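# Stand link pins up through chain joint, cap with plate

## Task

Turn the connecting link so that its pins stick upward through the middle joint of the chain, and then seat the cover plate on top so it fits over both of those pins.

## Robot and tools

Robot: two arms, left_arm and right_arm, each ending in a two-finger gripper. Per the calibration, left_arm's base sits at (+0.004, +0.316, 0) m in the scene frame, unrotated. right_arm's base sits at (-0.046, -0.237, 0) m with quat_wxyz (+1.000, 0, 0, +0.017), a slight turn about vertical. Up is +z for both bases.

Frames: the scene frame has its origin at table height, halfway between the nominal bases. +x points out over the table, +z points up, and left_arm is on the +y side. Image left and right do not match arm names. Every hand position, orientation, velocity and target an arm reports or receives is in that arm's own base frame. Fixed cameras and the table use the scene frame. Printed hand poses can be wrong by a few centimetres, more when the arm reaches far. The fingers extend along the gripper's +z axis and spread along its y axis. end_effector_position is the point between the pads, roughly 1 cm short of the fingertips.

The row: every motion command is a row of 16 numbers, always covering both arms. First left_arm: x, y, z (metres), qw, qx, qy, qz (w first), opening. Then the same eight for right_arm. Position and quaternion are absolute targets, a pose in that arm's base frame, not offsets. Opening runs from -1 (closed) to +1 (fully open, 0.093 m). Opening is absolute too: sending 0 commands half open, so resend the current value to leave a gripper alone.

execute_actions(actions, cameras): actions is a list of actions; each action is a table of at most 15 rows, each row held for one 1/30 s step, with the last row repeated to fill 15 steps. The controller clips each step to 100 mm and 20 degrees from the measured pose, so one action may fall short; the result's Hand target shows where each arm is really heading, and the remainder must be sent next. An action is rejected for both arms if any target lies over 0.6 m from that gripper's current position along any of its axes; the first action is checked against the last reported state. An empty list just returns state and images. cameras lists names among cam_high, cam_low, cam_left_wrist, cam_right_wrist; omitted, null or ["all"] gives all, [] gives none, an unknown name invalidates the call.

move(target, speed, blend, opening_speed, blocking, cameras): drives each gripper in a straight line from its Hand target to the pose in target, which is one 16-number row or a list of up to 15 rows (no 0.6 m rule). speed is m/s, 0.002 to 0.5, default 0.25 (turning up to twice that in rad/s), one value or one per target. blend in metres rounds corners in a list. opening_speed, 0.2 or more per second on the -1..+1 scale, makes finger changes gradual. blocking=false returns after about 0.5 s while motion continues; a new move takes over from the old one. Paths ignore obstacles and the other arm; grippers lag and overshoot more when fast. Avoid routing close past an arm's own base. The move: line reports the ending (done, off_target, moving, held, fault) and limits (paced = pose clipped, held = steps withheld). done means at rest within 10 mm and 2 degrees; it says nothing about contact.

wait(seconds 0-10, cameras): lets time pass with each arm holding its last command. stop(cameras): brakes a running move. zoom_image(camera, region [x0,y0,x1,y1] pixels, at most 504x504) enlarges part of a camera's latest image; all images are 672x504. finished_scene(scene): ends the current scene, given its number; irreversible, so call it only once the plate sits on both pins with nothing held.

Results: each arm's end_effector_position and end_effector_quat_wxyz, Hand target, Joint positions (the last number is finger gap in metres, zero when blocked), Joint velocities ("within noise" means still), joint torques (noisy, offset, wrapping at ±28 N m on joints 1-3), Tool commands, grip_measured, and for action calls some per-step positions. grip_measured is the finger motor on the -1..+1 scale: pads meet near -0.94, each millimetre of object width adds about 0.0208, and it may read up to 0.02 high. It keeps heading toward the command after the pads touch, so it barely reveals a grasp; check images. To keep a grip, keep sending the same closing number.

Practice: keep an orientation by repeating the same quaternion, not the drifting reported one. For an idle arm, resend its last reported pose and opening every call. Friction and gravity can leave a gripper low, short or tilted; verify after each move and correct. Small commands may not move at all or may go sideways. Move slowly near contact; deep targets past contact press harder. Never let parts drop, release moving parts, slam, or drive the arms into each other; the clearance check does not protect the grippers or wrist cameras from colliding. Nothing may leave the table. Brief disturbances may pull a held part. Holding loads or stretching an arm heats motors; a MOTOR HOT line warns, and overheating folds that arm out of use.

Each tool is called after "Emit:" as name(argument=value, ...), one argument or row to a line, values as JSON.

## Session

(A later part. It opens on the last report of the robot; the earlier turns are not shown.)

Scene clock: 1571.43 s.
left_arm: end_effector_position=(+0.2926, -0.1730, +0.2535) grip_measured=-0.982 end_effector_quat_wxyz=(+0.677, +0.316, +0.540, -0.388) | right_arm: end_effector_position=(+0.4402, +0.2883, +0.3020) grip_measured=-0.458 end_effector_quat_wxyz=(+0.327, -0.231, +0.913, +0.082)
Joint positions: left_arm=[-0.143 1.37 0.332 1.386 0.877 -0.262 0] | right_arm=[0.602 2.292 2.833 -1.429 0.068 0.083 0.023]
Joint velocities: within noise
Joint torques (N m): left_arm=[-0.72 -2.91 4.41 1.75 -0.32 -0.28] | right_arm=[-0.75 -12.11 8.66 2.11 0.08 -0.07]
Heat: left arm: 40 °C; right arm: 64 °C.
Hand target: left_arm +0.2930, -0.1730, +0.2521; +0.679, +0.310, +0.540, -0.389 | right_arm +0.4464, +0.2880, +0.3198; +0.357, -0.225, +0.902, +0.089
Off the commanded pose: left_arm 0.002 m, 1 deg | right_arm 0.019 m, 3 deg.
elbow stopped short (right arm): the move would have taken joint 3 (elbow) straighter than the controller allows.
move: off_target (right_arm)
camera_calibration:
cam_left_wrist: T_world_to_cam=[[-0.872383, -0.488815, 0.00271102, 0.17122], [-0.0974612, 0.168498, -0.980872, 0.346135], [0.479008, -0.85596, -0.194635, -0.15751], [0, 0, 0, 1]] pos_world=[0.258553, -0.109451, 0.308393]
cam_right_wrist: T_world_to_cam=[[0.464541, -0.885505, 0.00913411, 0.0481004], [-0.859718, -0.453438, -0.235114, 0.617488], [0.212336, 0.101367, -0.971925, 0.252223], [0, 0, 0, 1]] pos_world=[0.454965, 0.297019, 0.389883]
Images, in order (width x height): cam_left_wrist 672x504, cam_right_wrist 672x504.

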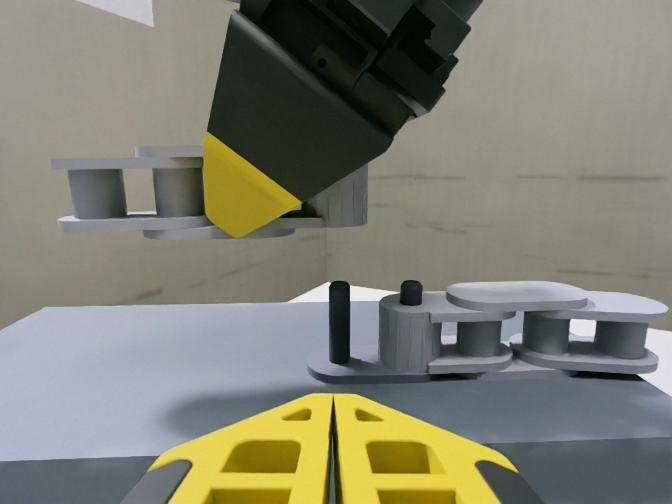

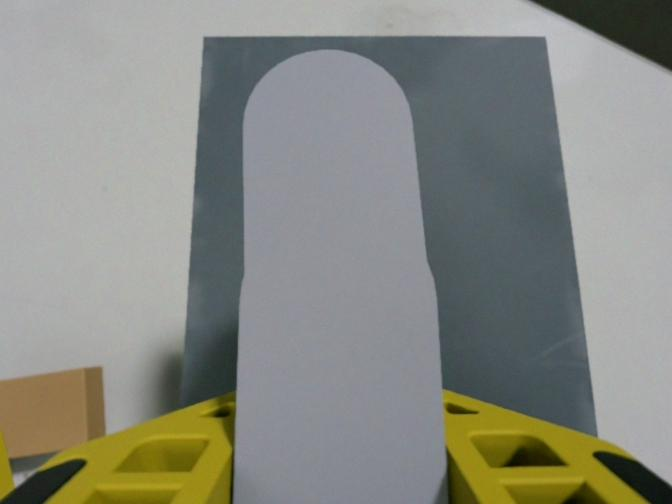

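Emit:
move(
  target=[
    [0.293, -0.173, 0.252, 0.6791, 0.3094, 0.5402, -0.3889, -1, 0.438, 0.216, 0.314, 0.3620, -0.2240, 0.9005, 0.0900, -0.75],
    [0.293, -0.173, 0.252, 0.6791, 0.3094, 0.5402, -0.3889, -1, 0.438, 0.216, 0.275, 0.3620, -0.2240, 0.9005, 0.0900, -0.75],
  ],
  speed=0.08,
  cameras=["cam_left_wrist","cam_right_wrist","cam_low"],
)

Scene clock: 1599.73 s.
left_arm: end_effector_position=(+0.2926, -0.1730, +0.2535) grip_measured=-0.982 end_effector_quat_wxyz=(+0.677, +0.316, +0.540, -0.388) | right_arm: end_effector_position=(+0.4315, +0.2127, +0.2429) grip_measured=-0.458 end_effector_quat_wxyz=(+0.310, -0.225, +0.921, +0.075)
Joint positions: left_arm=[-0.143 1.37 0.332 1.386 0.877 -0.262 0] | right_arm=[0.453 1.845 1.879 -0.954 -0.015 -0.021 0.023]
Joint velocities: within noise
Joint torques (N m): left_arm=[-0.73 -2.92 4.42 1.75 -0.33 -0.28] | right_arm=[-0.66 -14.19 7.77 2.37 -0.16 -0.09]
Heat: left arm: 40 °C; right arm: 65 °C.
Hand target: left_arm +0.2930, -0.1730, +0.2521; +0.679, +0.310, +0.540, -0.389 | right_arm +0.4363, +0.2151, +0.2754; +0.361, -0.224, +0.901, +0.089
Off the commanded pose: left_arm 0.002 m, 1 deg | right_arm 0.033 m, 7 deg.
move: off_target (right_arm)
camera_calibration:
cam_left_wrist: T_world_to_cam=[[-0.872383, -0.488815, 0.00271102, 0.17122], [-0.0974612, 0.168498, -0.980872, 0.346135], [0.479008, -0.85596, -0.194635, -0.15751], [0, 0, 0, 1]] pos_world=[0.258553, -0.109451, 0.308393]
cam_right_wrist: T_world_to_cam=[[0.450563, -0.892686, 0.0102534, -0.00698053], [-0.873888, -0.443365, -0.199368, 0.5571], [0.182519, 0.0808674, -0.979871, 0.22343], [0, 0, 0, 1]] pos_world=[0.449208, 0.222699, 0.330072]
Images, in order (width x height): cam_low 672x504, cam_left_wrist 672x504, cam_right_wrist 672x504.

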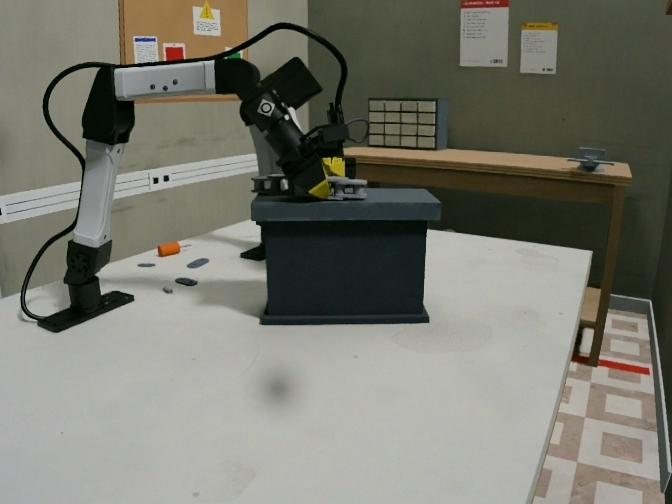

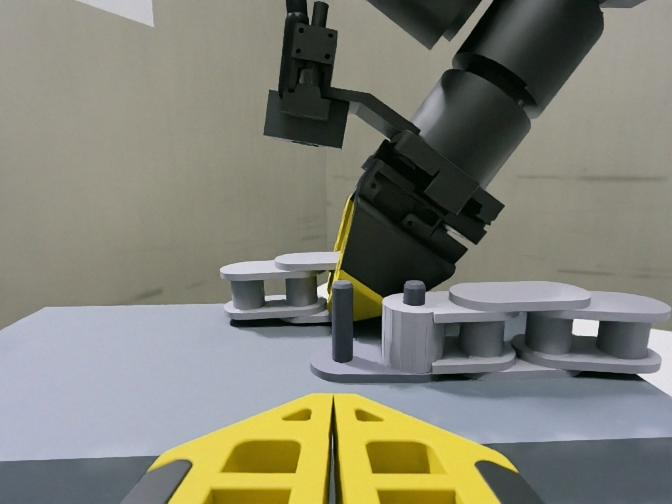

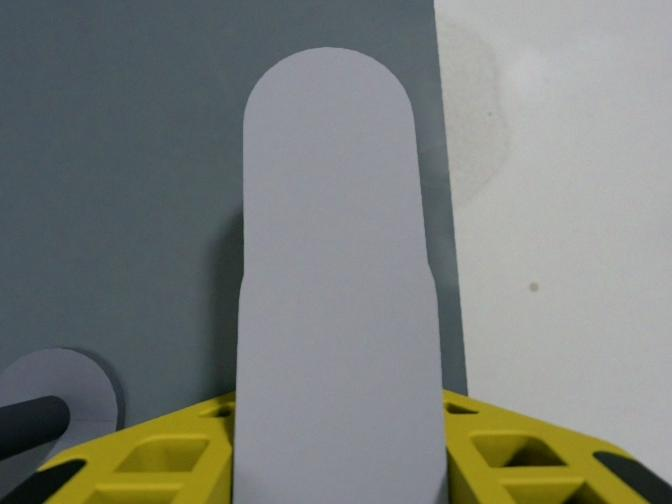

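Emit:
move(
  target=[
    [0.293, -0.173, 0.252, 0.6791, 0.3094, 0.5402, -0.3889, -1, 0.438, 0.216, 0.266, 0.3516, -0.2255, 0.9043, 0.0877, -0.75],
    [0.293, -0.173, 0.252, 0.6791, 0.3094, 0.5402, -0.3889, -1, 0.438, 0.216, 0.266, 0.3516, -0.2255, 0.9043, 0.0877, -0.1],
    [0.293, -0.173, 0.252, 0.6791, 0.3094, 0.5402, -0.3889, -1, 0.43, 0.213, 0.31, 0.2914, -0.2308, 0.9253, 0.0727, -0.1],
  ],
  speed=0.08,
  opening_speed=0.8,
  cameras=["cam_left_wrist","cam_right_wrist"],
)

Scene clock: 1609.90 s.
left_arm: end_effector_position=(+0.2926, -0.1730, +0.2535) grip_measured=-0.982 end_effector_quat_wxyz=(+0.677, +0.316, +0.540, -0.388) | right_arm: end_effector_position=(+0.4308, +0.2126, +0.3159) grip_measured=-0.101 end_effector_quat_wxyz=(+0.304, -0.226, +0.923, +0.074)
Joint positions: left_arm=[-0.143 1.37 0.332 1.386 0.877 -0.262 0] | right_arm=[0.453 2.069 2.544 -1.411 -0.016 -0.022 0.04]
Joint velocities: within noise
Joint torques (N m): left_arm=[-0.7 -2.91 4.42 1.74 -0.33 -0.28] | right_arm=[-0.32 -8.57 7.34 1.37 -0.07 -0.01]
Heat: left arm: 40 °C; right arm: 63 °C.
Hand target: left_arm +0.2930, -0.1730, +0.2521; +0.679, +0.310, +0.540, -0.389 | right_arm +0.4300, +0.2129, +0.3100; +0.292, -0.231, +0.925, +0.073
Off the commanded pose: left_arm 0.002 m, 1 deg | right_arm 0.006 m, 2 deg.
move: done; target 2's new opening was sent with right_arm's hand 0.026 m and 6 deg from that target
camera_calibration:
cam_left_wrist: T_world_to_cam=[[-0.872383, -0.488815, 0.00271102, 0.17122], [-0.0974612, 0.168498, -0.980872, 0.346135], [0.479008, -0.85596, -0.194635, -0.15751], [0, 0, 0, 1]] pos_world=[0.258553, -0.109451, 0.308393]
cam_right_wrist: T_world_to_cam=[[0.452124, -0.891901, 0.00979944, -0.00822102], [-0.875698, -0.445944, -0.185166, 0.567765], [0.16952, 0.0751365, -0.982658, 0.302786], [0, 0, 0, 1]] pos_world=[0.44958, 0.223109, 0.402746]
Images, in order (width x height): cam_left_wrist 672x504, cam_right_wrist 672x504.

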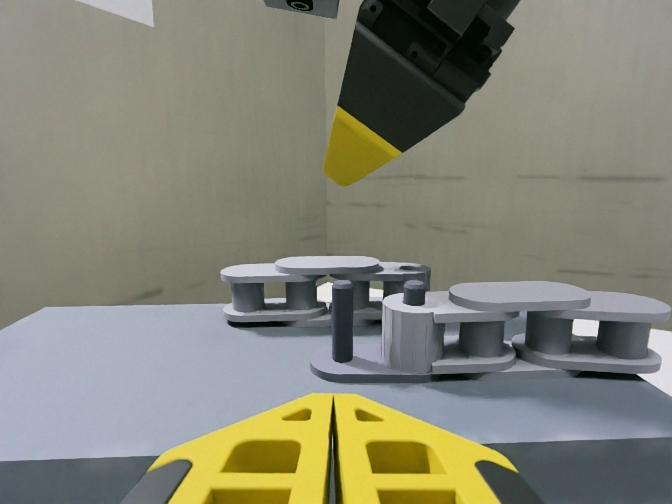

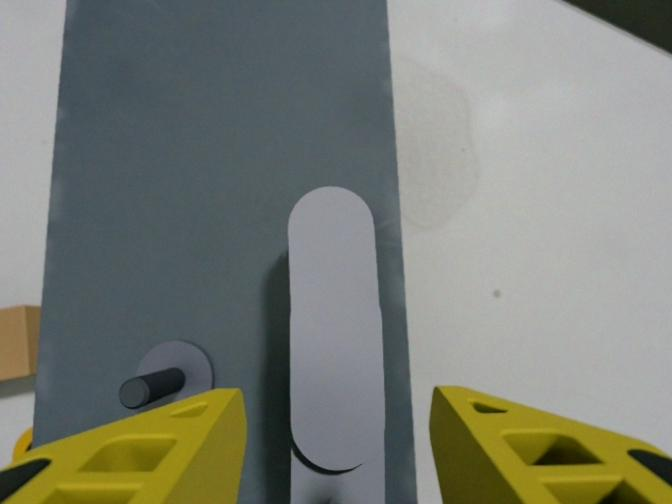

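Emit:
move(
  target=[
    [0.293, -0.173, 0.252, 0.6791, 0.3094, 0.5402, -0.3889, -1, 0.352, 0.243, 0.29, 0.3044, -0.2417, 0.9179, 0.0801, -0.1],
  ],
  speed=0.12,
  cameras=["cam_left_wrist","cam_right_wrist"],
)

Scene clock: 1619.33 s.
left_arm: end_effector_position=(+0.2926, -0.1730, +0.2535) grip_measured=-0.982 end_effector_quat_wxyz=(+0.677, +0.316, +0.540, -0.388) | right_arm: end_effector_position=(+0.3539, +0.2445, +0.2842) grip_measured=-0.101 end_effector_quat_wxyz=(+0.294, -0.246, +0.920, +0.080)
Joint positions: left_arm=[-0.143 1.37 0.332 1.386 0.877 -0.262 0] | right_arm=[0.628 1.73 1.93 -1.154 0.059 0.086 0.04]
Joint velocities: within noise
Joint torques (N m): left_arm=[-0.72 -2.93 4.44 1.74 -0.32 -0.28] | right_arm=[-0.2 -10.02 5.89 1.75 0.18 0.08]
Heat: left arm: 40 °C; right arm: 60 °C.
Hand target: left_arm +0.2930, -0.1730, +0.2521; +0.679, +0.310, +0.540, -0.389 | right_arm +0.3519, +0.2430, +0.2900; +0.304, -0.242, +0.918, +0.080
Off the commanded pose: left_arm 0.002 m, 1 deg | right_arm 0.006 m, 1 deg.
move: done
camera_calibration:
cam_left_wrist: T_world_to_cam=[[-0.872383, -0.488815, 0.00271102, 0.17122], [-0.0974612, 0.168498, -0.980872, 0.346135], [0.479008, -0.85596, -0.194635, -0.15751], [0, 0, 0, 1]] pos_world=[0.258553, -0.109451, 0.308393]
cam_right_wrist: T_world_to_cam=[[0.490582, -0.87136, 0.00785278, 0.0372154], [-0.858205, -0.484699, -0.16897, 0.507497], [0.15104, 0.0761543, -0.98559, 0.289394], [0, 0, 0, 1]] pos_world=[0.373569, 0.256372, 0.370683]
Images, in order (width x height): cam_left_wrist 672x504, cam_right_wrist 672x504.

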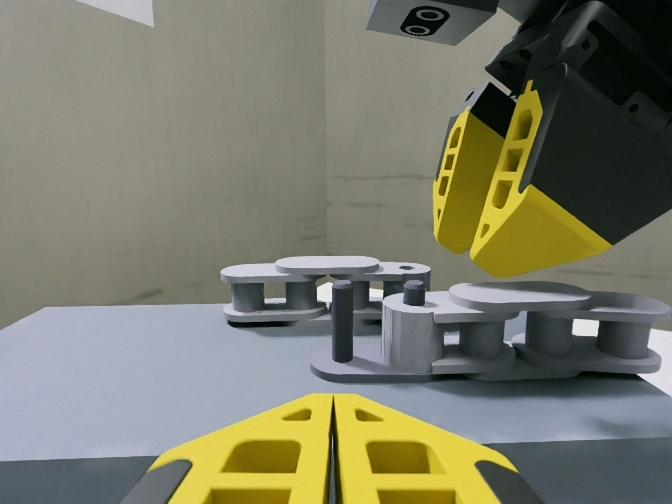

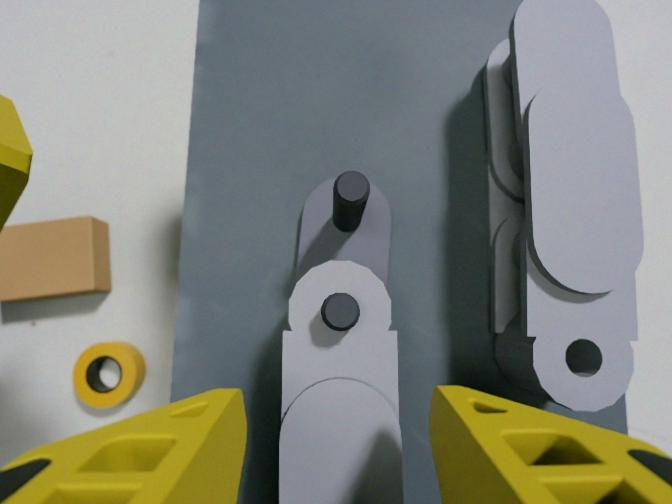

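Emit:
move(
  target=[
    [0.293, -0.173, 0.252, 0.6791, 0.3094, 0.5402, -0.3889, -1, 0.352, 0.2425, 0.265, 0.3044, -0.2417, 0.9179, 0.0801, -0.2],
    [0.293, -0.173, 0.252, 0.6791, 0.3094, 0.5402, -0.3889, -1, 0.352, 0.2425, 0.247, 0.3044, -0.2417, 0.9179, 0.0801, -0.2],
    [0.293, -0.173, 0.252, 0.6791, 0.3094, 0.5402, -0.3889, -1, 0.352, 0.2425, 0.247, 0.3044, -0.2417, 0.9179, 0.0801, -0.65],
  ],
  speed=0.06,
  opening_speed=0.8,
  cameras=["cam_left_wrist","cam_right_wrist"],
)

Scene clock: 1631.83 s.
left_arm: end_effector_position=(+0.2926, -0.1730, +0.2535) grip_measured=-0.982 end_effector_quat_wxyz=(+0.677, +0.316, +0.540, -0.388) | right_arm: end_effector_position=(+0.3537, +0.2439, +0.2414) grip_measured=-0.458 end_effector_quat_wxyz=(+0.295, -0.245, +0.920, +0.079)
Joint positions: left_arm=[-0.143 1.37 0.332 1.386 0.877 -0.262 0] | right_arm=[0.628 1.666 1.676 -0.964 0.061 0.087 0.023]
Joint velocities: within noise
Joint torques (N m): left_arm=[-0.7 -2.92 4.42 1.74 -0.33 -0.27] | right_arm=[-0.31 -10.02 6.31 1.72 0.11 0.03]
Heat: left arm: 40 °C; right arm: 60 °C.
Hand target: left_arm +0.2930, -0.1730, +0.2521; +0.679, +0.310, +0.540, -0.389 | right_arm +0.3520, +0.2425, +0.2470; +0.304, -0.242, +0.918, +0.080
Off the commanded pose: left_arm 0.002 m, 1 deg | right_arm 0.006 m, 1 deg.
move: done
camera_calibration:
cam_left_wrist: T_world_to_cam=[[-0.872383, -0.488815, 0.00271102, 0.17122], [-0.0974612, 0.168498, -0.980872, 0.346135], [0.479008, -0.85596, -0.194635, -0.15751], [0, 0, 0, 1]] pos_world=[0.258553, -0.109451, 0.308393]
cam_right_wrist: T_world_to_cam=[[0.4888, -0.872353, 0.00868929, 0.0378438], [-0.85904, -0.483029, -0.169511, 0.499806], [0.15207, 0.0753925, -0.98549, 0.247072], [0, 0, 0, 1]] pos_world=[0.373283, 0.255806, 0.327881]
Images, in order (width x height): cam_left_wrist 672x504, cam_right_wrist 672x504.

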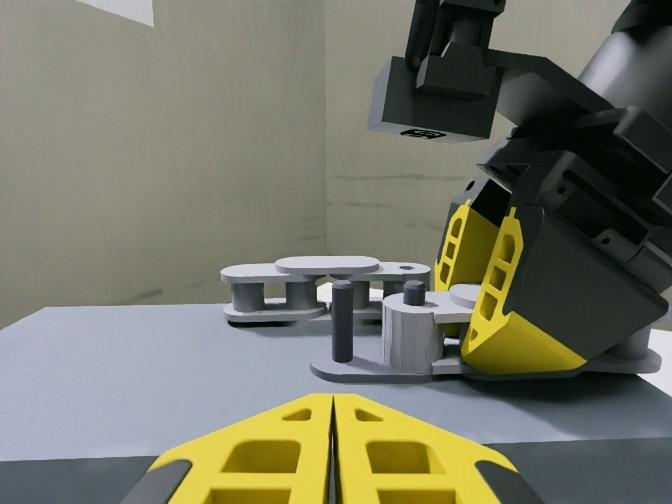

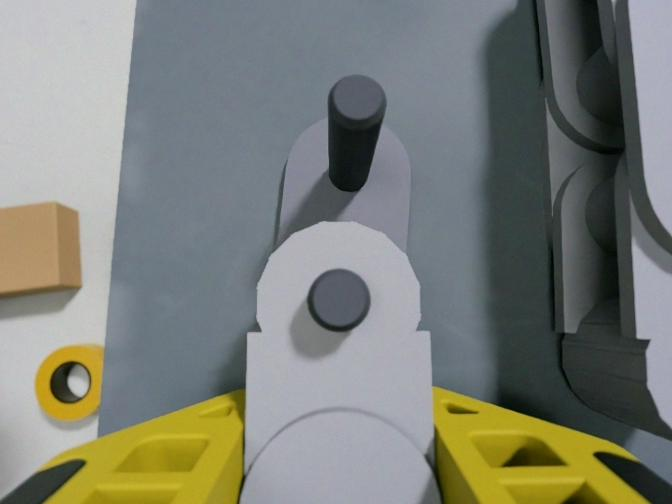

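Emit:
move(
  target=[
    [0.293, -0.173, 0.252, 0.6791, 0.3094, 0.5402, -0.3889, -1, 0.325, 0.2285, 0.247, 0.3044, -0.2417, 0.9179, 0.0801, -0.65],
  ],
  speed=0.04,
  cameras=["cam_left_wrist","cam_right_wrist","cam_low"],
)

Scene clock: 1636.43 s.
left_arm: end_effector_position=(+0.2926, -0.1730, +0.2535) grip_measured=-0.982 end_effector_quat_wxyz=(+0.677, +0.316, +0.540, -0.388) | right_arm: end_effector_position=(+0.3291, +0.2299, +0.2415) grip_measured=-0.458 end_effector_quat_wxyz=(+0.297, -0.244, +0.920, +0.081)
Joint positions: left_arm=[-0.143 1.37 0.332 1.386 0.877 -0.262 0] | right_arm=[0.637 1.554 1.557 -0.952 0.066 0.098 0.023]
Joint velocities: within noise
Joint torques (N m): left_arm=[-0.72 -2.92 4.42 1.74 -0.33 -0.28] | right_arm=[0.35 -9.13 6.57 1.6 0.12 0.04]
Heat: left arm: 40 °C; right arm: 59 °C.
Hand target: left_arm +0.2930, -0.1730, +0.2521; +0.679, +0.310, +0.540, -0.389 | right_arm +0.3250, +0.2285, +0.2469; +0.304, -0.242, +0.918, +0.080
Off the commanded pose: left_arm 0.002 m, 1 deg | right_arm 0.007 m, 1 deg.
move: done
camera_calibration:
cam_left_wrist: T_world_to_cam=[[-0.872383, -0.488815, 0.00271102, 0.17122], [-0.0974612, 0.168498, -0.980872, 0.346135], [0.479008, -0.85596, -0.194635, -0.15751], [0, 0, 0, 1]] pos_world=[0.258553, -0.109451, 0.308393]
cam_right_wrist: T_world_to_cam=[[0.486882, -0.873447, 0.00599464, 0.0391651], [-0.859563, -0.48034, -0.174425, 0.472727], [0.155231, 0.0797719, -0.984652, 0.249765], [0, 0, 0, 1]] pos_world=[0.348499, 0.241354, 0.328153]
Images, in order (width x height): cam_low 672x504, cam_left_wrist 672x504, cam_right_wrist 672x504.

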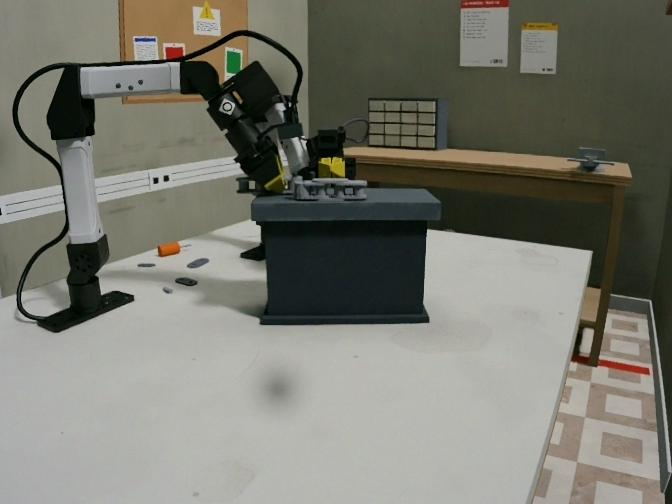

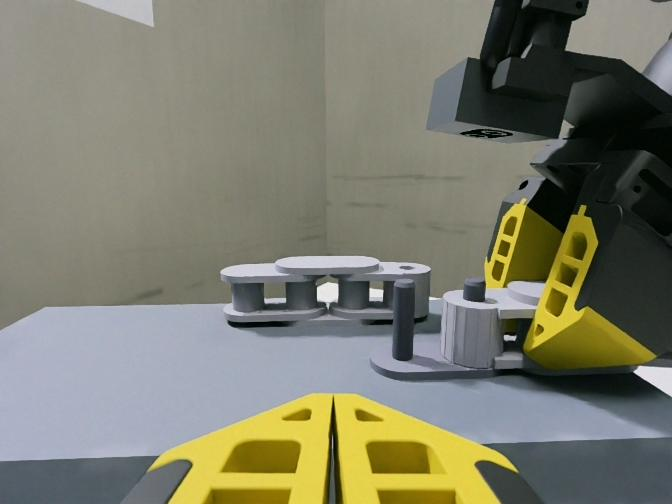

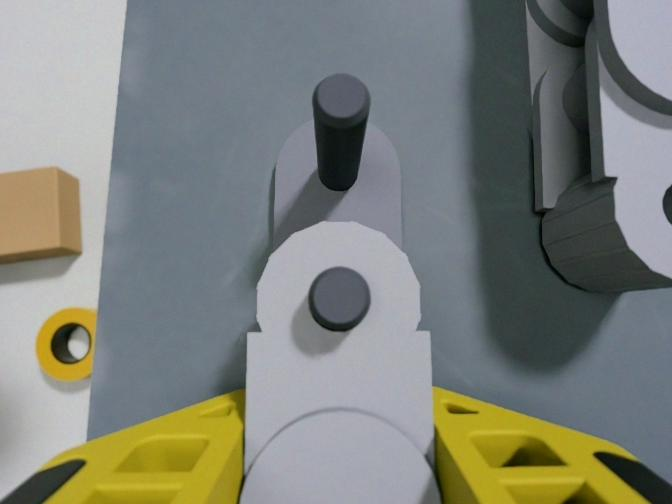

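Emit:
move(
  target=[
    [0.293, -0.173, 0.252, 0.6791, 0.3094, 0.5402, -0.3889, -1, 0.325, 0.2285, 0.247, 0.3044, -0.2417, 0.9179, 0.0801, -0.15],
    [0.293, -0.173, 0.252, 0.6791, 0.3094, 0.5402, -0.3889, -1, 0.325, 0.2285, 0.31, 0.3044, -0.2417, 0.9179, 0.0801, -0.15],
    [0.293, -0.173, 0.252, 0.6791, 0.3094, 0.5402, -0.3889, -1, 0.375, 0.210, 0.31, 0.3044, -0.2417, 0.9179, 0.0801, -0.1],
  ],
  speed=0.08,
  opening_speed=0.8,
  cameras=["cam_left_wrist","cam_right_wrist"],
)

Emit:
zoom_image(
  camera="cam_right_wrist",
  region=[150, 100, 500, 400],
)

Scene clock: 1647.80 s.
left_arm: end_effector_position=(+0.2926, -0.1730, +0.2535) grip_measured=-0.982 end_effector_quat_wxyz=(+0.677, +0.316, +0.540, -0.388) | right_arm: end_effector_position=(+0.3752, +0.2105, +0.3127) grip_measured=-0.101 end_effector_quat_wxyz=(+0.314, -0.238, +0.916, +0.080)
Joint positions: left_arm=[-0.143 1.37 0.332 1.386 0.877 -0.262 0] | right_arm=[0.514 1.745 2.049 -1.215 0.007 0.003 0.04]
Joint velocities: within noise
Joint torques (N m): left_arm=[-0.7 -2.93 4.41 1.75 -0.33 -0.28] | right_arm=[-0.68 -6.54 8.31 1.42 -0.09 -0.1]
Heat: left arm: 40 °C; right arm: 56 °C.
Hand target: left_arm +0.2930, -0.1730, +0.2521; +0.679, +0.310, +0.540, -0.389 | right_arm +0.3749, +0.2099, +0.3101; +0.305, -0.242, +0.918, +0.080
Off the commanded pose: left_arm 0.002 m, 1 deg | right_arm 0.003 m, 1 deg.
move: done
camera_calibration:
cam_left_wrist: T_world_to_cam=[[-0.872383, -0.488815, 0.00271102, 0.17122], [-0.0974612, 0.168498, -0.980872, 0.346135], [0.479008, -0.85596, -0.194635, -0.15751], [0, 0, 0, 1]] pos_world=[0.258553, -0.109451, 0.308393]
cam_right_wrist: T_world_to_cam=[[0.475639, -0.87955, 0.0125976, 0.00272944], [-0.85887, -0.467455, -0.209353, 0.523371], [0.190025, 0.0887566, -0.977759, 0.297145], [0, 0, 0, 1]] pos_world=[0.391745, 0.220679, 0.40007]
Images, in order (width x height): cam_left_wrist 672x504, cam_right_wrist 672x504.

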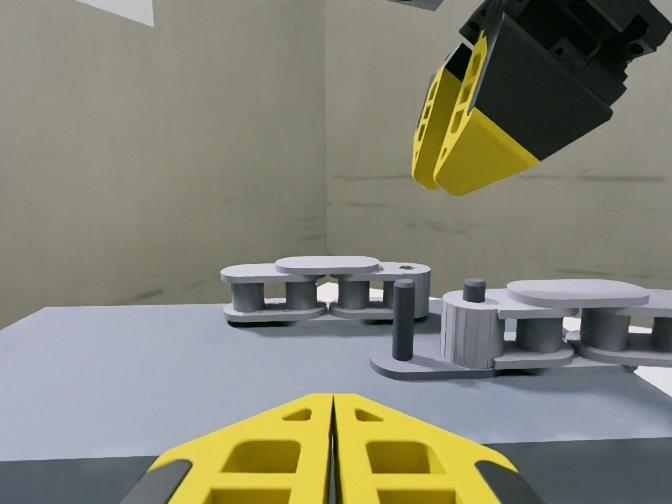

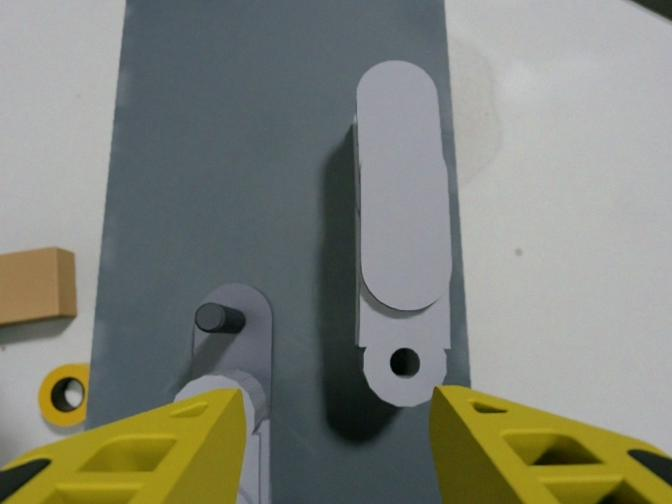

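Scaled by 1.440 from the camera's 672x504 image, which has a finer 960x720 frame.

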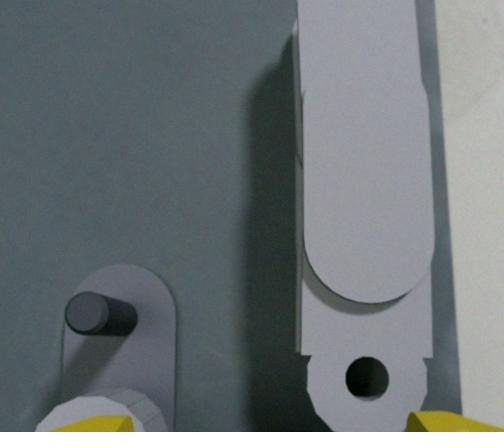

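Emit:
move(
  target=[
    [0.293, -0.173, 0.252, 0.6791, 0.3094, 0.5402, -0.3889, -1, 0.4285, 0.211, 0.275, 0.3318, -0.2273, 0.9118, 0.0827, -0.05],
    [0.293, -0.173, 0.252, 0.6791, 0.3094, 0.5402, -0.3889, -1, 0.4285, 0.211, 0.247, 0.3318, -0.2273, 0.9118, 0.0827, -0.05],
  ],
  speed=0.08,
  cameras=["cam_right_wrist"],
)

Scene clock: 1667.53 s.
left_arm: end_effector_position=(+0.2926, -0.1730, +0.2535) grip_measured=-0.982 end_effector_quat_wxyz=(+0.677, +0.316, +0.540, -0.388) | right_arm: end_effector_position=(+0.4297, +0.2131, +0.2427) grip_measured=-0.051 end_effector_quat_wxyz=(+0.326, -0.226, +0.915, +0.078)
Joint positions: left_arm=[-0.143 1.37 0.332 1.386 0.877 -0.262 0] | right_arm=[0.455 1.807 1.809 -0.89 -0.015 -0.024 0.043]
Joint velocities: within noise
Joint torques (N m): left_arm=[-0.7 -2.93 4.42 1.75 -0.33 -0.28] | right_arm=[-0.72 -11.1 6.34 1.85 -0.18 -0.08]
Heat: left arm: 40 °C; right arm: 53 °C.
Hand target: left_arm +0.2930, -0.1730, +0.2521; +0.679, +0.310, +0.540, -0.389 | right_arm +0.4285, +0.2111, +0.2469; +0.332, -0.227, +0.912, +0.083
Off the commanded pose: left_arm 0.002 m, 1 deg | right_arm 0.005 m, 1 deg.
move: done
camera_calibration:
cam_right_wrist: T_world_to_cam=[[0.454133, -0.890847, 0.012412, -0.00830849], [-0.865426, -0.444398, -0.231408, 0.559992], [0.211665, 0.0943481, -0.972778, 0.206355], [0, 0, 0, 1]] pos_world=[0.444726, 0.221988, 0.330427]
Images, in order (width x height): cam_right_wrist 672x504.

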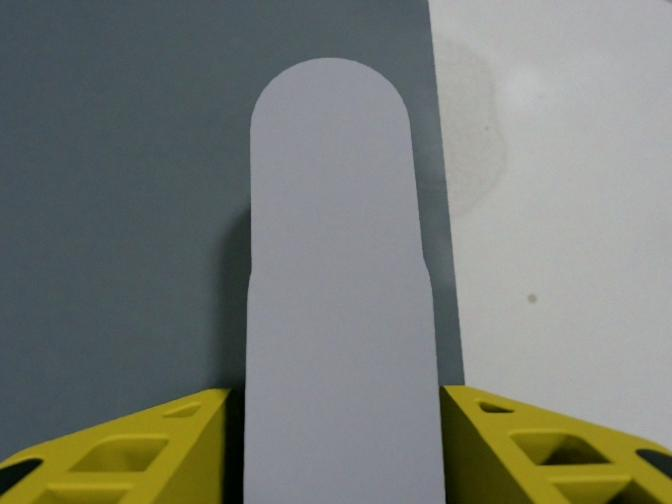

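Emit:
move(
  target=[
    [0.293, -0.173, 0.252, 0.6791, 0.3094, 0.5402, -0.3889, -1, 0.4285, 0.211, 0.245, 0.3318, -0.2273, 0.9118, 0.0827, -0.75],
  ],
  speed=0.08,
  opening_speed=0.7,
  cameras=["cam_right_wrist"],
)

Scene clock: 1674.53 s.
left_arm: end_effector_position=(+0.2926, -0.1730, +0.2535) grip_measured=-0.982 end_effector_quat_wxyz=(+0.677, +0.316, +0.540, -0.388) | right_arm: end_effector_position=(+0.4296, +0.2132, +0.2396) grip_measured=-0.456 end_effector_quat_wxyz=(+0.324, -0.226, +0.915, +0.079)
Joint positions: left_arm=[-0.143 1.37 0.332 1.386 0.877 -0.262 0] | right_arm=[0.455 1.807 1.799 -0.883 -0.017 -0.024 0.023]
Joint velocities: within noise
Joint torques (N m): left_arm=[-0.72 -2.92 4.42 1.74 -0.32 -0.27] | right_arm=[-0.91 -11.19 6.2 1.88 -0.08 -0.07]
Heat: left arm: 40 °C; right arm: 53 °C.
Hand target: left_arm +0.2930, -0.1730, +0.2521; +0.679, +0.310, +0.540, -0.389 | right_arm +0.4285, +0.2111, +0.2450; +0.332, -0.227, +0.912, +0.083
Off the commanded pose: left_arm 0.002 m, 1 deg | right_arm 0.006 m, 1 deg.
move: done
camera_calibration:
cam_right_wrist: T_world_to_cam=[[0.454906, -0.890473, 0.0108725, -0.00817516], [-0.865919, -0.445148, -0.228095, 0.558831], [0.207952, 0.0943473, -0.973578, 0.20519], [0, 0, 0, 1]] pos_world=[0.444951, 0.222123, 0.327324]
Images, in order (width x height): cam_right_wrist 672x504.

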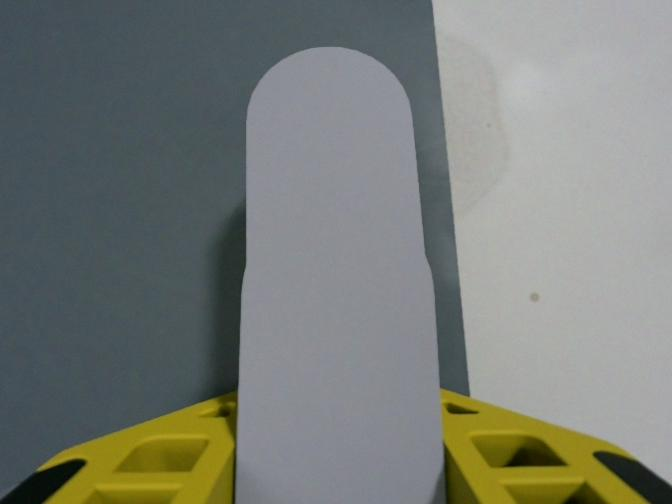

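Emit:
move(
  target=[
    [0.269, -0.187, 0.252, 0.6791, 0.3094, 0.5402, -0.3889, -1, 0.4285, 0.212, 0.315, 0.3516, -0.2255, 0.9043, 0.0877, -0.75],
    [0.269, -0.187, 0.252, 0.6791, 0.3094, 0.5402, -0.3889, -1, 0.4165, 0.2785, 0.315, 0.3516, -0.2255, 0.9043, 0.0877, -0.75],
  ],
  speed=0.08,
  cameras=["cam_left_wrist","cam_right_wrist"],
)

Emit:
zoom_image(
  camera="cam_left_wrist",
  region=[250, 180, 450, 380],
)

Scene clock: 1686.97 s.
left_arm: end_effector_position=(+0.2724, -0.1871, +0.2479) grip_measured=-0.982 end_effector_quat_wxyz=(+0.671, +0.309, +0.546, -0.394) | right_arm: end_effector_position=(+0.4090, +0.2744, +0.2962) grip_measured=-0.456 end_effector_quat_wxyz=(+0.320, -0.235, +0.914, +0.081)
Joint positions: left_arm=[-0.231 1.28 0.265 1.321 0.792 -0.238 0] | right_arm=[0.616 1.986 2.292 -1.207 0.073 0.088 0.023]
Joint velocities: within noise
Joint torques (N m): left_arm=[-1.02 -5.6 4.51 1.6 -0.3 -0.07] | right_arm=[-0.25 -10.26 10.25 1.95 0.17 0.02]
Heat: left arm: 41 °C; right arm: 54 °C.
Hand target: left_arm +0.2691, -0.1870, +0.2519; +0.679, +0.309, +0.540, -0.389 | right_arm +0.4156, +0.2779, +0.3150; +0.352, -0.225, +0.904, +0.088
Off the commanded pose: left_arm 0.005 m, 1 deg | right_arm 0.021 m, 4 deg.
move: off_target (right_arm)
camera_calibration:
cam_left_wrist: T_world_to_cam=[[-0.872774, -0.487281, 0.0286855, 0.140657], [-0.122262, 0.161335, -0.979297, 0.346092], [0.472565, -0.858212, -0.200385, -0.158245], [0, 0, 0, 1]] pos_world=[0.239856, -0.123105, 0.303182]
cam_right_wrist: T_world_to_cam=[[0.470665, -0.882246, 0.0108437, 0.0464137], [-0.85925, -0.461119, -0.221489, 0.580842], [0.200408, 0.0949297, -0.975103, 0.262166], [0, 0, 0, 1]] pos_world=[0.424703, 0.283898, 0.383785]
Images, in order (width x height): cam_left_wrist 672x504, cam_right_wrist 672x504.

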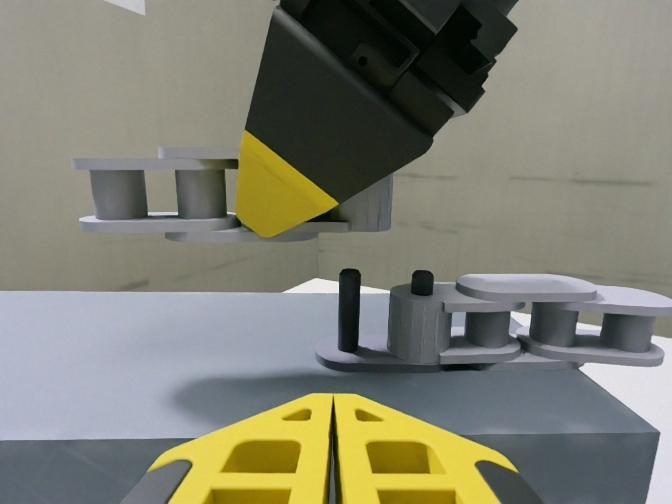

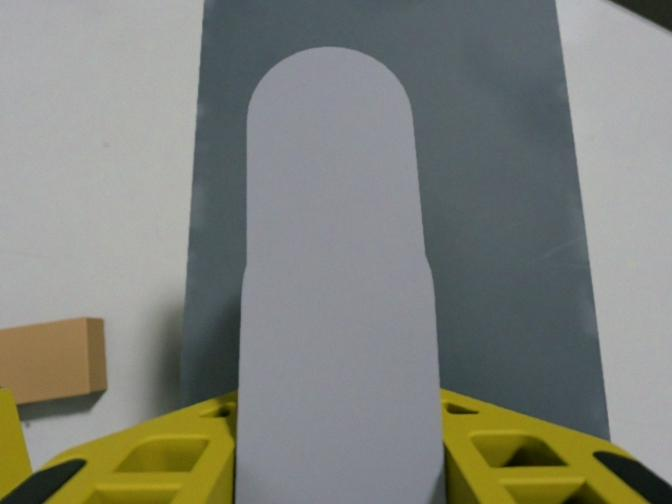

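Scaled by 2.520 from the camera's 672x504 image, which has a finer 960x720 frame.

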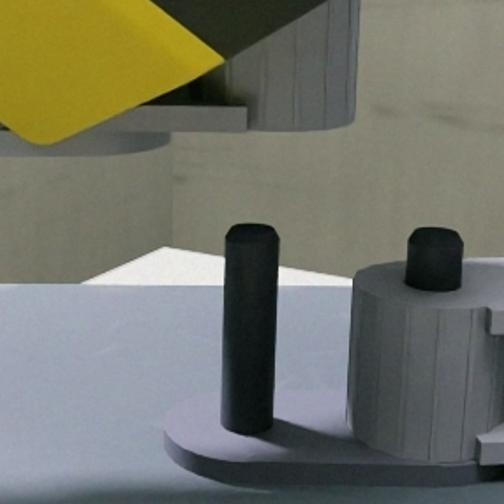

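Emit:
move(
  target=[
    [0.269, -0.187, 0.252, 0.6791, 0.3094, 0.5402, -0.3889, -1, 0.4212, 0.2780, 0.307, 0.3516, -0.2255, 0.9043, 0.0877, -0.75],
  ],
  speed=0.04,
  cameras=["cam_left_wrist","cam_right_wrist"],
)

Emit:
zoom_image(
  camera="cam_left_wrist",
  region=[250, 180, 450, 380],
)

Scene clock: 1738.63 s.
left_arm: end_effector_position=(+0.2724, -0.1871, +0.2479) grip_measured=-0.982 end_effector_quat_wxyz=(+0.671, +0.309, +0.546, -0.394) | right_arm: end_effector_position=(+0.4091, +0.2744, +0.2932) grip_measured=-0.456 end_effector_quat_wxyz=(+0.317, -0.234, +0.915, +0.080)
Joint positions: left_arm=[-0.231 1.28 0.265 1.321 0.792 -0.237 0] | right_arm=[0.616 1.986 2.282 -1.204 0.073 0.089 0.023]
Joint velocities: within noise
Joint torques (N m): left_arm=[-1.03 -5.61 4.51 1.6 -0.3 -0.07] | right_arm=[-0.75 -10.67 7.1 2.35 0.16 -0.02]
Heat: left arm: 41 °C; right arm: 54 °C.
Hand target: left_arm +0.2691, -0.1870, +0.2519; +0.679, +0.309, +0.540, -0.389 | right_arm +0.4203, +0.2773, +0.3074; +0.351, -0.225, +0.905, +0.088
Off the commanded pose: left_arm 0.005 m, 1 deg | right_arm 0.019 m, 4 deg.
move: off_target (right_arm)
camera_calibration:
cam_left_wrist: T_world_to_cam=[[-0.872744, -0.487357, 0.0283128, 0.140727], [-0.121959, 0.161508, -0.979306, 0.346044], [0.472699, -0.858137, -0.200393, -0.158265], [0, 0, 0, 1]] pos_world=[0.239833, -0.123118, 0.303184]
cam_right_wrist: T_world_to_cam=[[0.469988, -0.882598, 0.0114826, 0.0465691], [-0.860803, -0.461183, -0.215242, 0.579001], [0.195268, 0.091277, -0.976493, 0.262722], [0, 0, 0, 1]] pos_world=[0.425218, 0.284147, 0.380637]
Images, in order (width x height): cam_left_wrist 672x504, cam_right_wrist 672x504.

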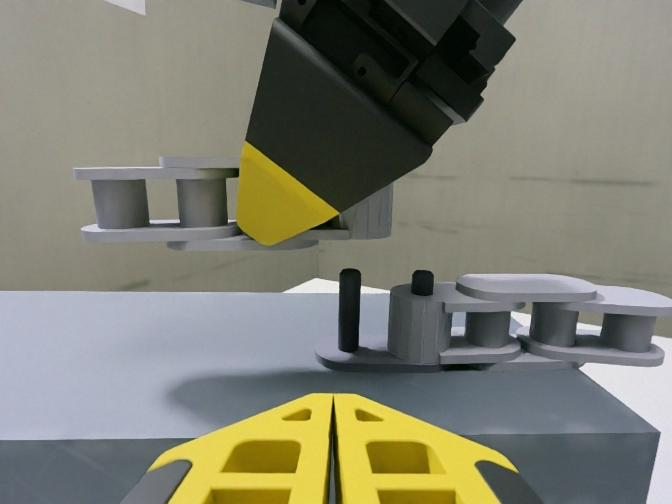

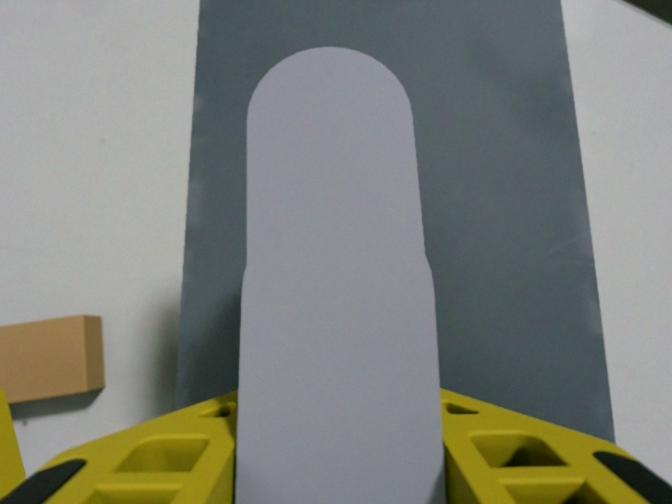

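Scaled by 2.520 from the camera's 672x504 image, which has a finer 960x720 frame.

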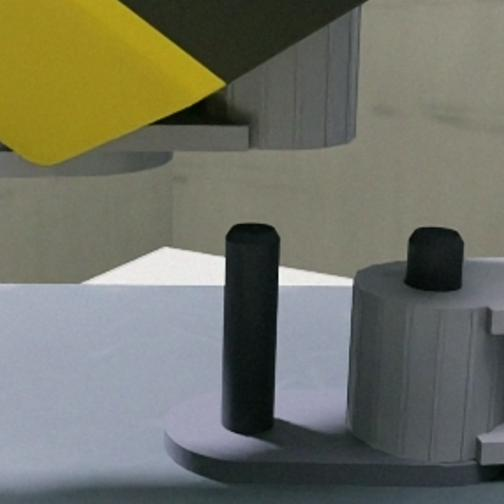

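Emit:
move(
  target=[
    [0.269, -0.187, 0.252, 0.6791, 0.3094, 0.5402, -0.3889, -1, 0.405, 0.250, 0.320, 0.3516, -0.2255, 0.9043, 0.0877, -0.75],
    [0.269, -0.187, 0.252, 0.6791, 0.3094, 0.5402, -0.3889, -1, 0.4210, 0.2780, 0.308, 0.3516, -0.2255, 0.9043, 0.0877, -0.75],
  ],
  speed=0.06,
  cameras=["cam_left_wrist","cam_right_wrist"],
)

Emit:
zoom_image(
  camera="cam_left_wrist",
  region=[250, 180, 450, 380],
)

Scene clock: 1748.53 s.
left_arm: end_effector_position=(+0.2724, -0.1871, +0.2479) grip_measured=-0.982 end_effector_quat_wxyz=(+0.671, +0.309, +0.546, -0.394) | right_arm: end_effector_position=(+0.4096, +0.2700, +0.2842) grip_measured=-0.456 end_effector_quat_wxyz=(+0.308, -0.235, +0.919, +0.076)
Joint positions: left_arm=[-0.231 1.28 0.265 1.321 0.791 -0.237 0] | right_arm=[0.606 1.98 2.246 -1.196 0.068 0.083 0.023]
Joint velocities: within noise
Joint torques (N m): left_arm=[-1.02 -5.6 4.52 1.6 -0.3 -0.08] | right_arm=[0.06 -10.52 10.33 2.27 0.2 0.02]
Heat: left arm: 41 °C; right arm: 54 °C.
Hand target: left_arm +0.2691, -0.1870, +0.2519; +0.679, +0.309, +0.540, -0.389 | right_arm +0.4193, +0.2769, +0.3083; +0.351, -0.225, +0.904, +0.088
Off the commanded pose: left_arm 0.005 m, 1 deg | right_arm 0.028 m, 6 deg.
move: off_target (right_arm)
camera_calibration:
cam_left_wrist: T_world_to_cam=[[-0.872566, -0.487671, 0.0283903, 0.140662], [-0.122043, 0.161354, -0.979321, 0.346057], [0.473006, -0.857987, -0.200309, -0.158335], [0, 0, 0, 1]] pos_world=[0.239864, -0.12309, 0.303191]
cam_right_wrist: T_world_to_cam=[[0.468255, -0.883483, 0.0139734, 0.0427736], [-0.865497, -0.461792, -0.19407, 0.571601], [0.17791, 0.0787803, -0.980888, 0.266037], [0, 0, 0, 1]] pos_world=[0.42736, 0.280792, 0.371286]
Images, in order (width x height): cam_left_wrist 672x504, cam_right_wrist 672x504.

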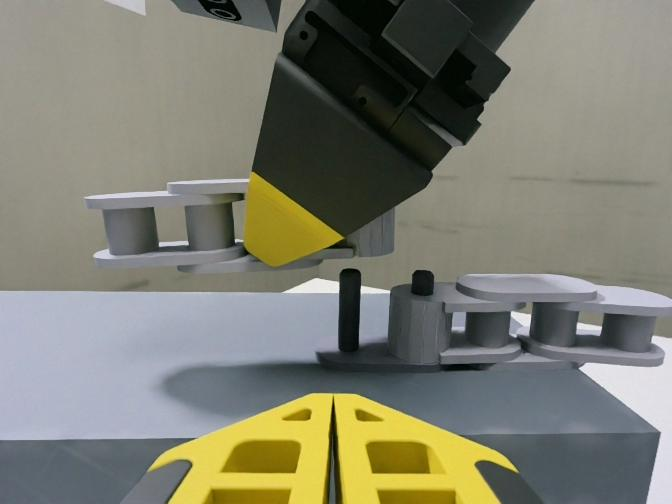

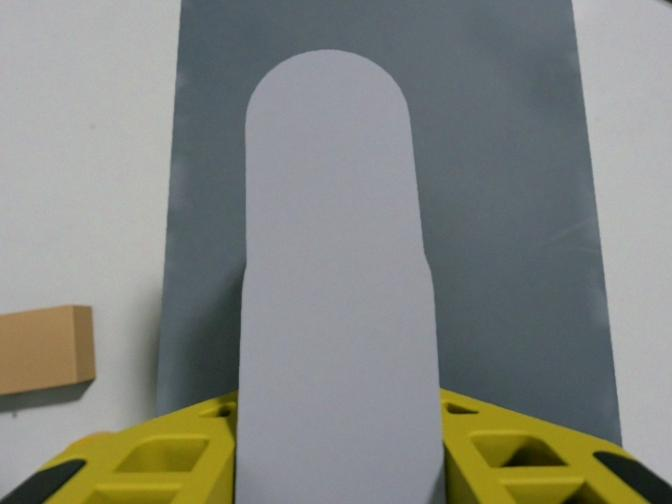

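Scaled by 2.520 from the camera's 672x504 image, which has a finer 960x720 frame.

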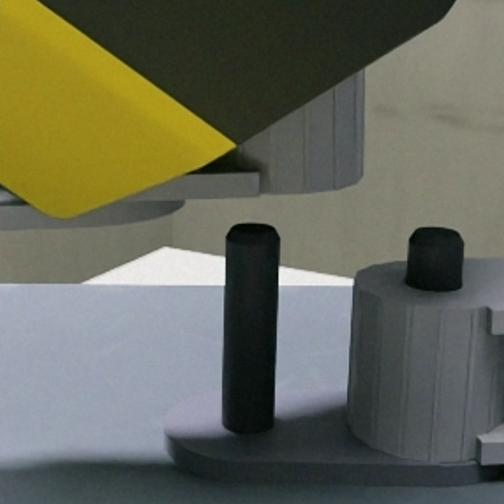

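Emit:
move(
  target=[
    [0.269, -0.187, 0.252, 0.6791, 0.3094, 0.5402, -0.3889, -1, 0.4260, 0.2820, 0.315, 0.3791, -0.2227, 0.8932, 0.0945, -0.75],
  ],
  speed=0.06,
  cameras=["cam_left_wrist","cam_right_wrist"],
)

Emit:
zoom_image(
  camera="cam_left_wrist",
  region=[250, 180, 450, 380],
)

Scene clock: 1760.23 s.
left_arm: end_effector_position=(+0.2724, -0.1871, +0.2479) grip_measured=-0.982 end_effector_quat_wxyz=(+0.671, +0.309, +0.546, -0.394) | right_arm: end_effector_position=(+0.4207, +0.2763, +0.2869) grip_measured=-0.456 end_effector_quat_wxyz=(+0.332, -0.230, +0.911, +0.082)
Joint positions: left_arm=[-0.231 1.28 0.265 1.321 0.791 -0.237 0] | right_arm=[0.606 1.98 2.223 -1.12 0.075 0.084 0.023]
Joint velocities: within noise
Joint torques (N m): left_arm=[-1.03 -5.6 4.49 1.6 -0.3 -0.07] | right_arm=[0.27 -13.42 7.16 2.45 0.2 0.05]
Heat: left arm: 40 °C; right arm: 54 °C.
Hand target: left_arm +0.2691, -0.1870, +0.2519; +0.679, +0.309, +0.540, -0.389 | right_arm +0.4245, +0.2810, +0.3152; +0.378, -0.222, +0.894, +0.095
Off the commanded pose: left_arm 0.005 m, 1 deg | right_arm 0.029 m, 6 deg.
move: off_target (right_arm)
camera_calibration:
cam_left_wrist: T_world_to_cam=[[-0.872566, -0.487671, 0.0283903, 0.140662], [-0.122043, 0.161354, -0.979321, 0.346057], [0.473006, -0.857987, -0.200309, -0.158335], [0, 0, 0, 1]] pos_world=[0.239864, -0.12309, 0.303191]
cam_right_wrist: T_world_to_cam=[[0.463831, -0.885836, 0.0124664, 0.0461051], [-0.85742, -0.452404, -0.245278, 0.593324], [0.222916, 0.103079, -0.969373, 0.237209], [0, 0, 0, 1]] pos_world=[0.434465, 0.284813, 0.374899]
Images, in order (width x height): cam_left_wrist 672x504, cam_right_wrist 672x504.

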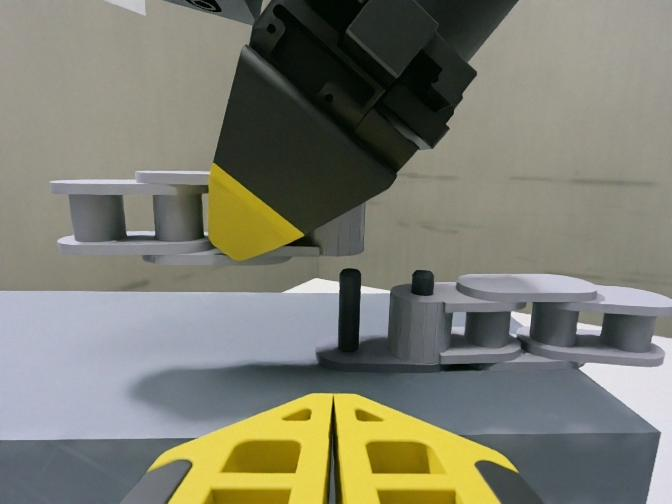

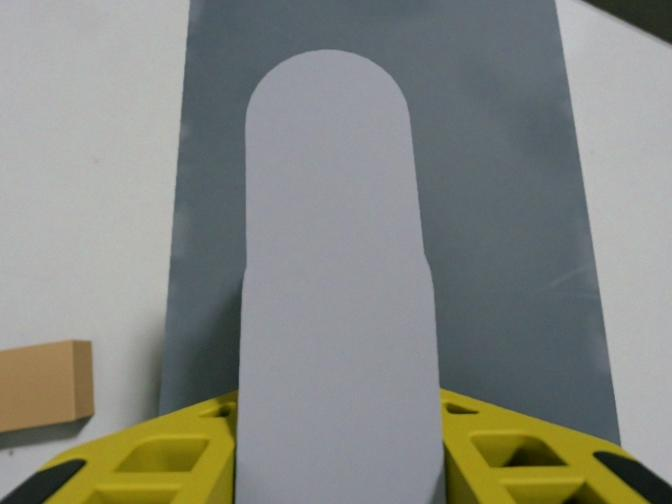

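Scaled by 2.520 from the camera's 672x504 image, which has a finer 960x720 frame.

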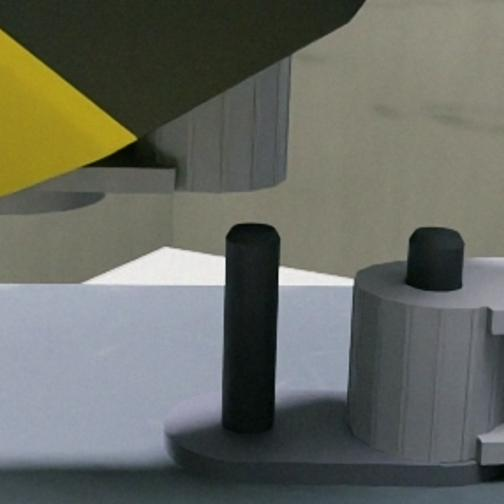

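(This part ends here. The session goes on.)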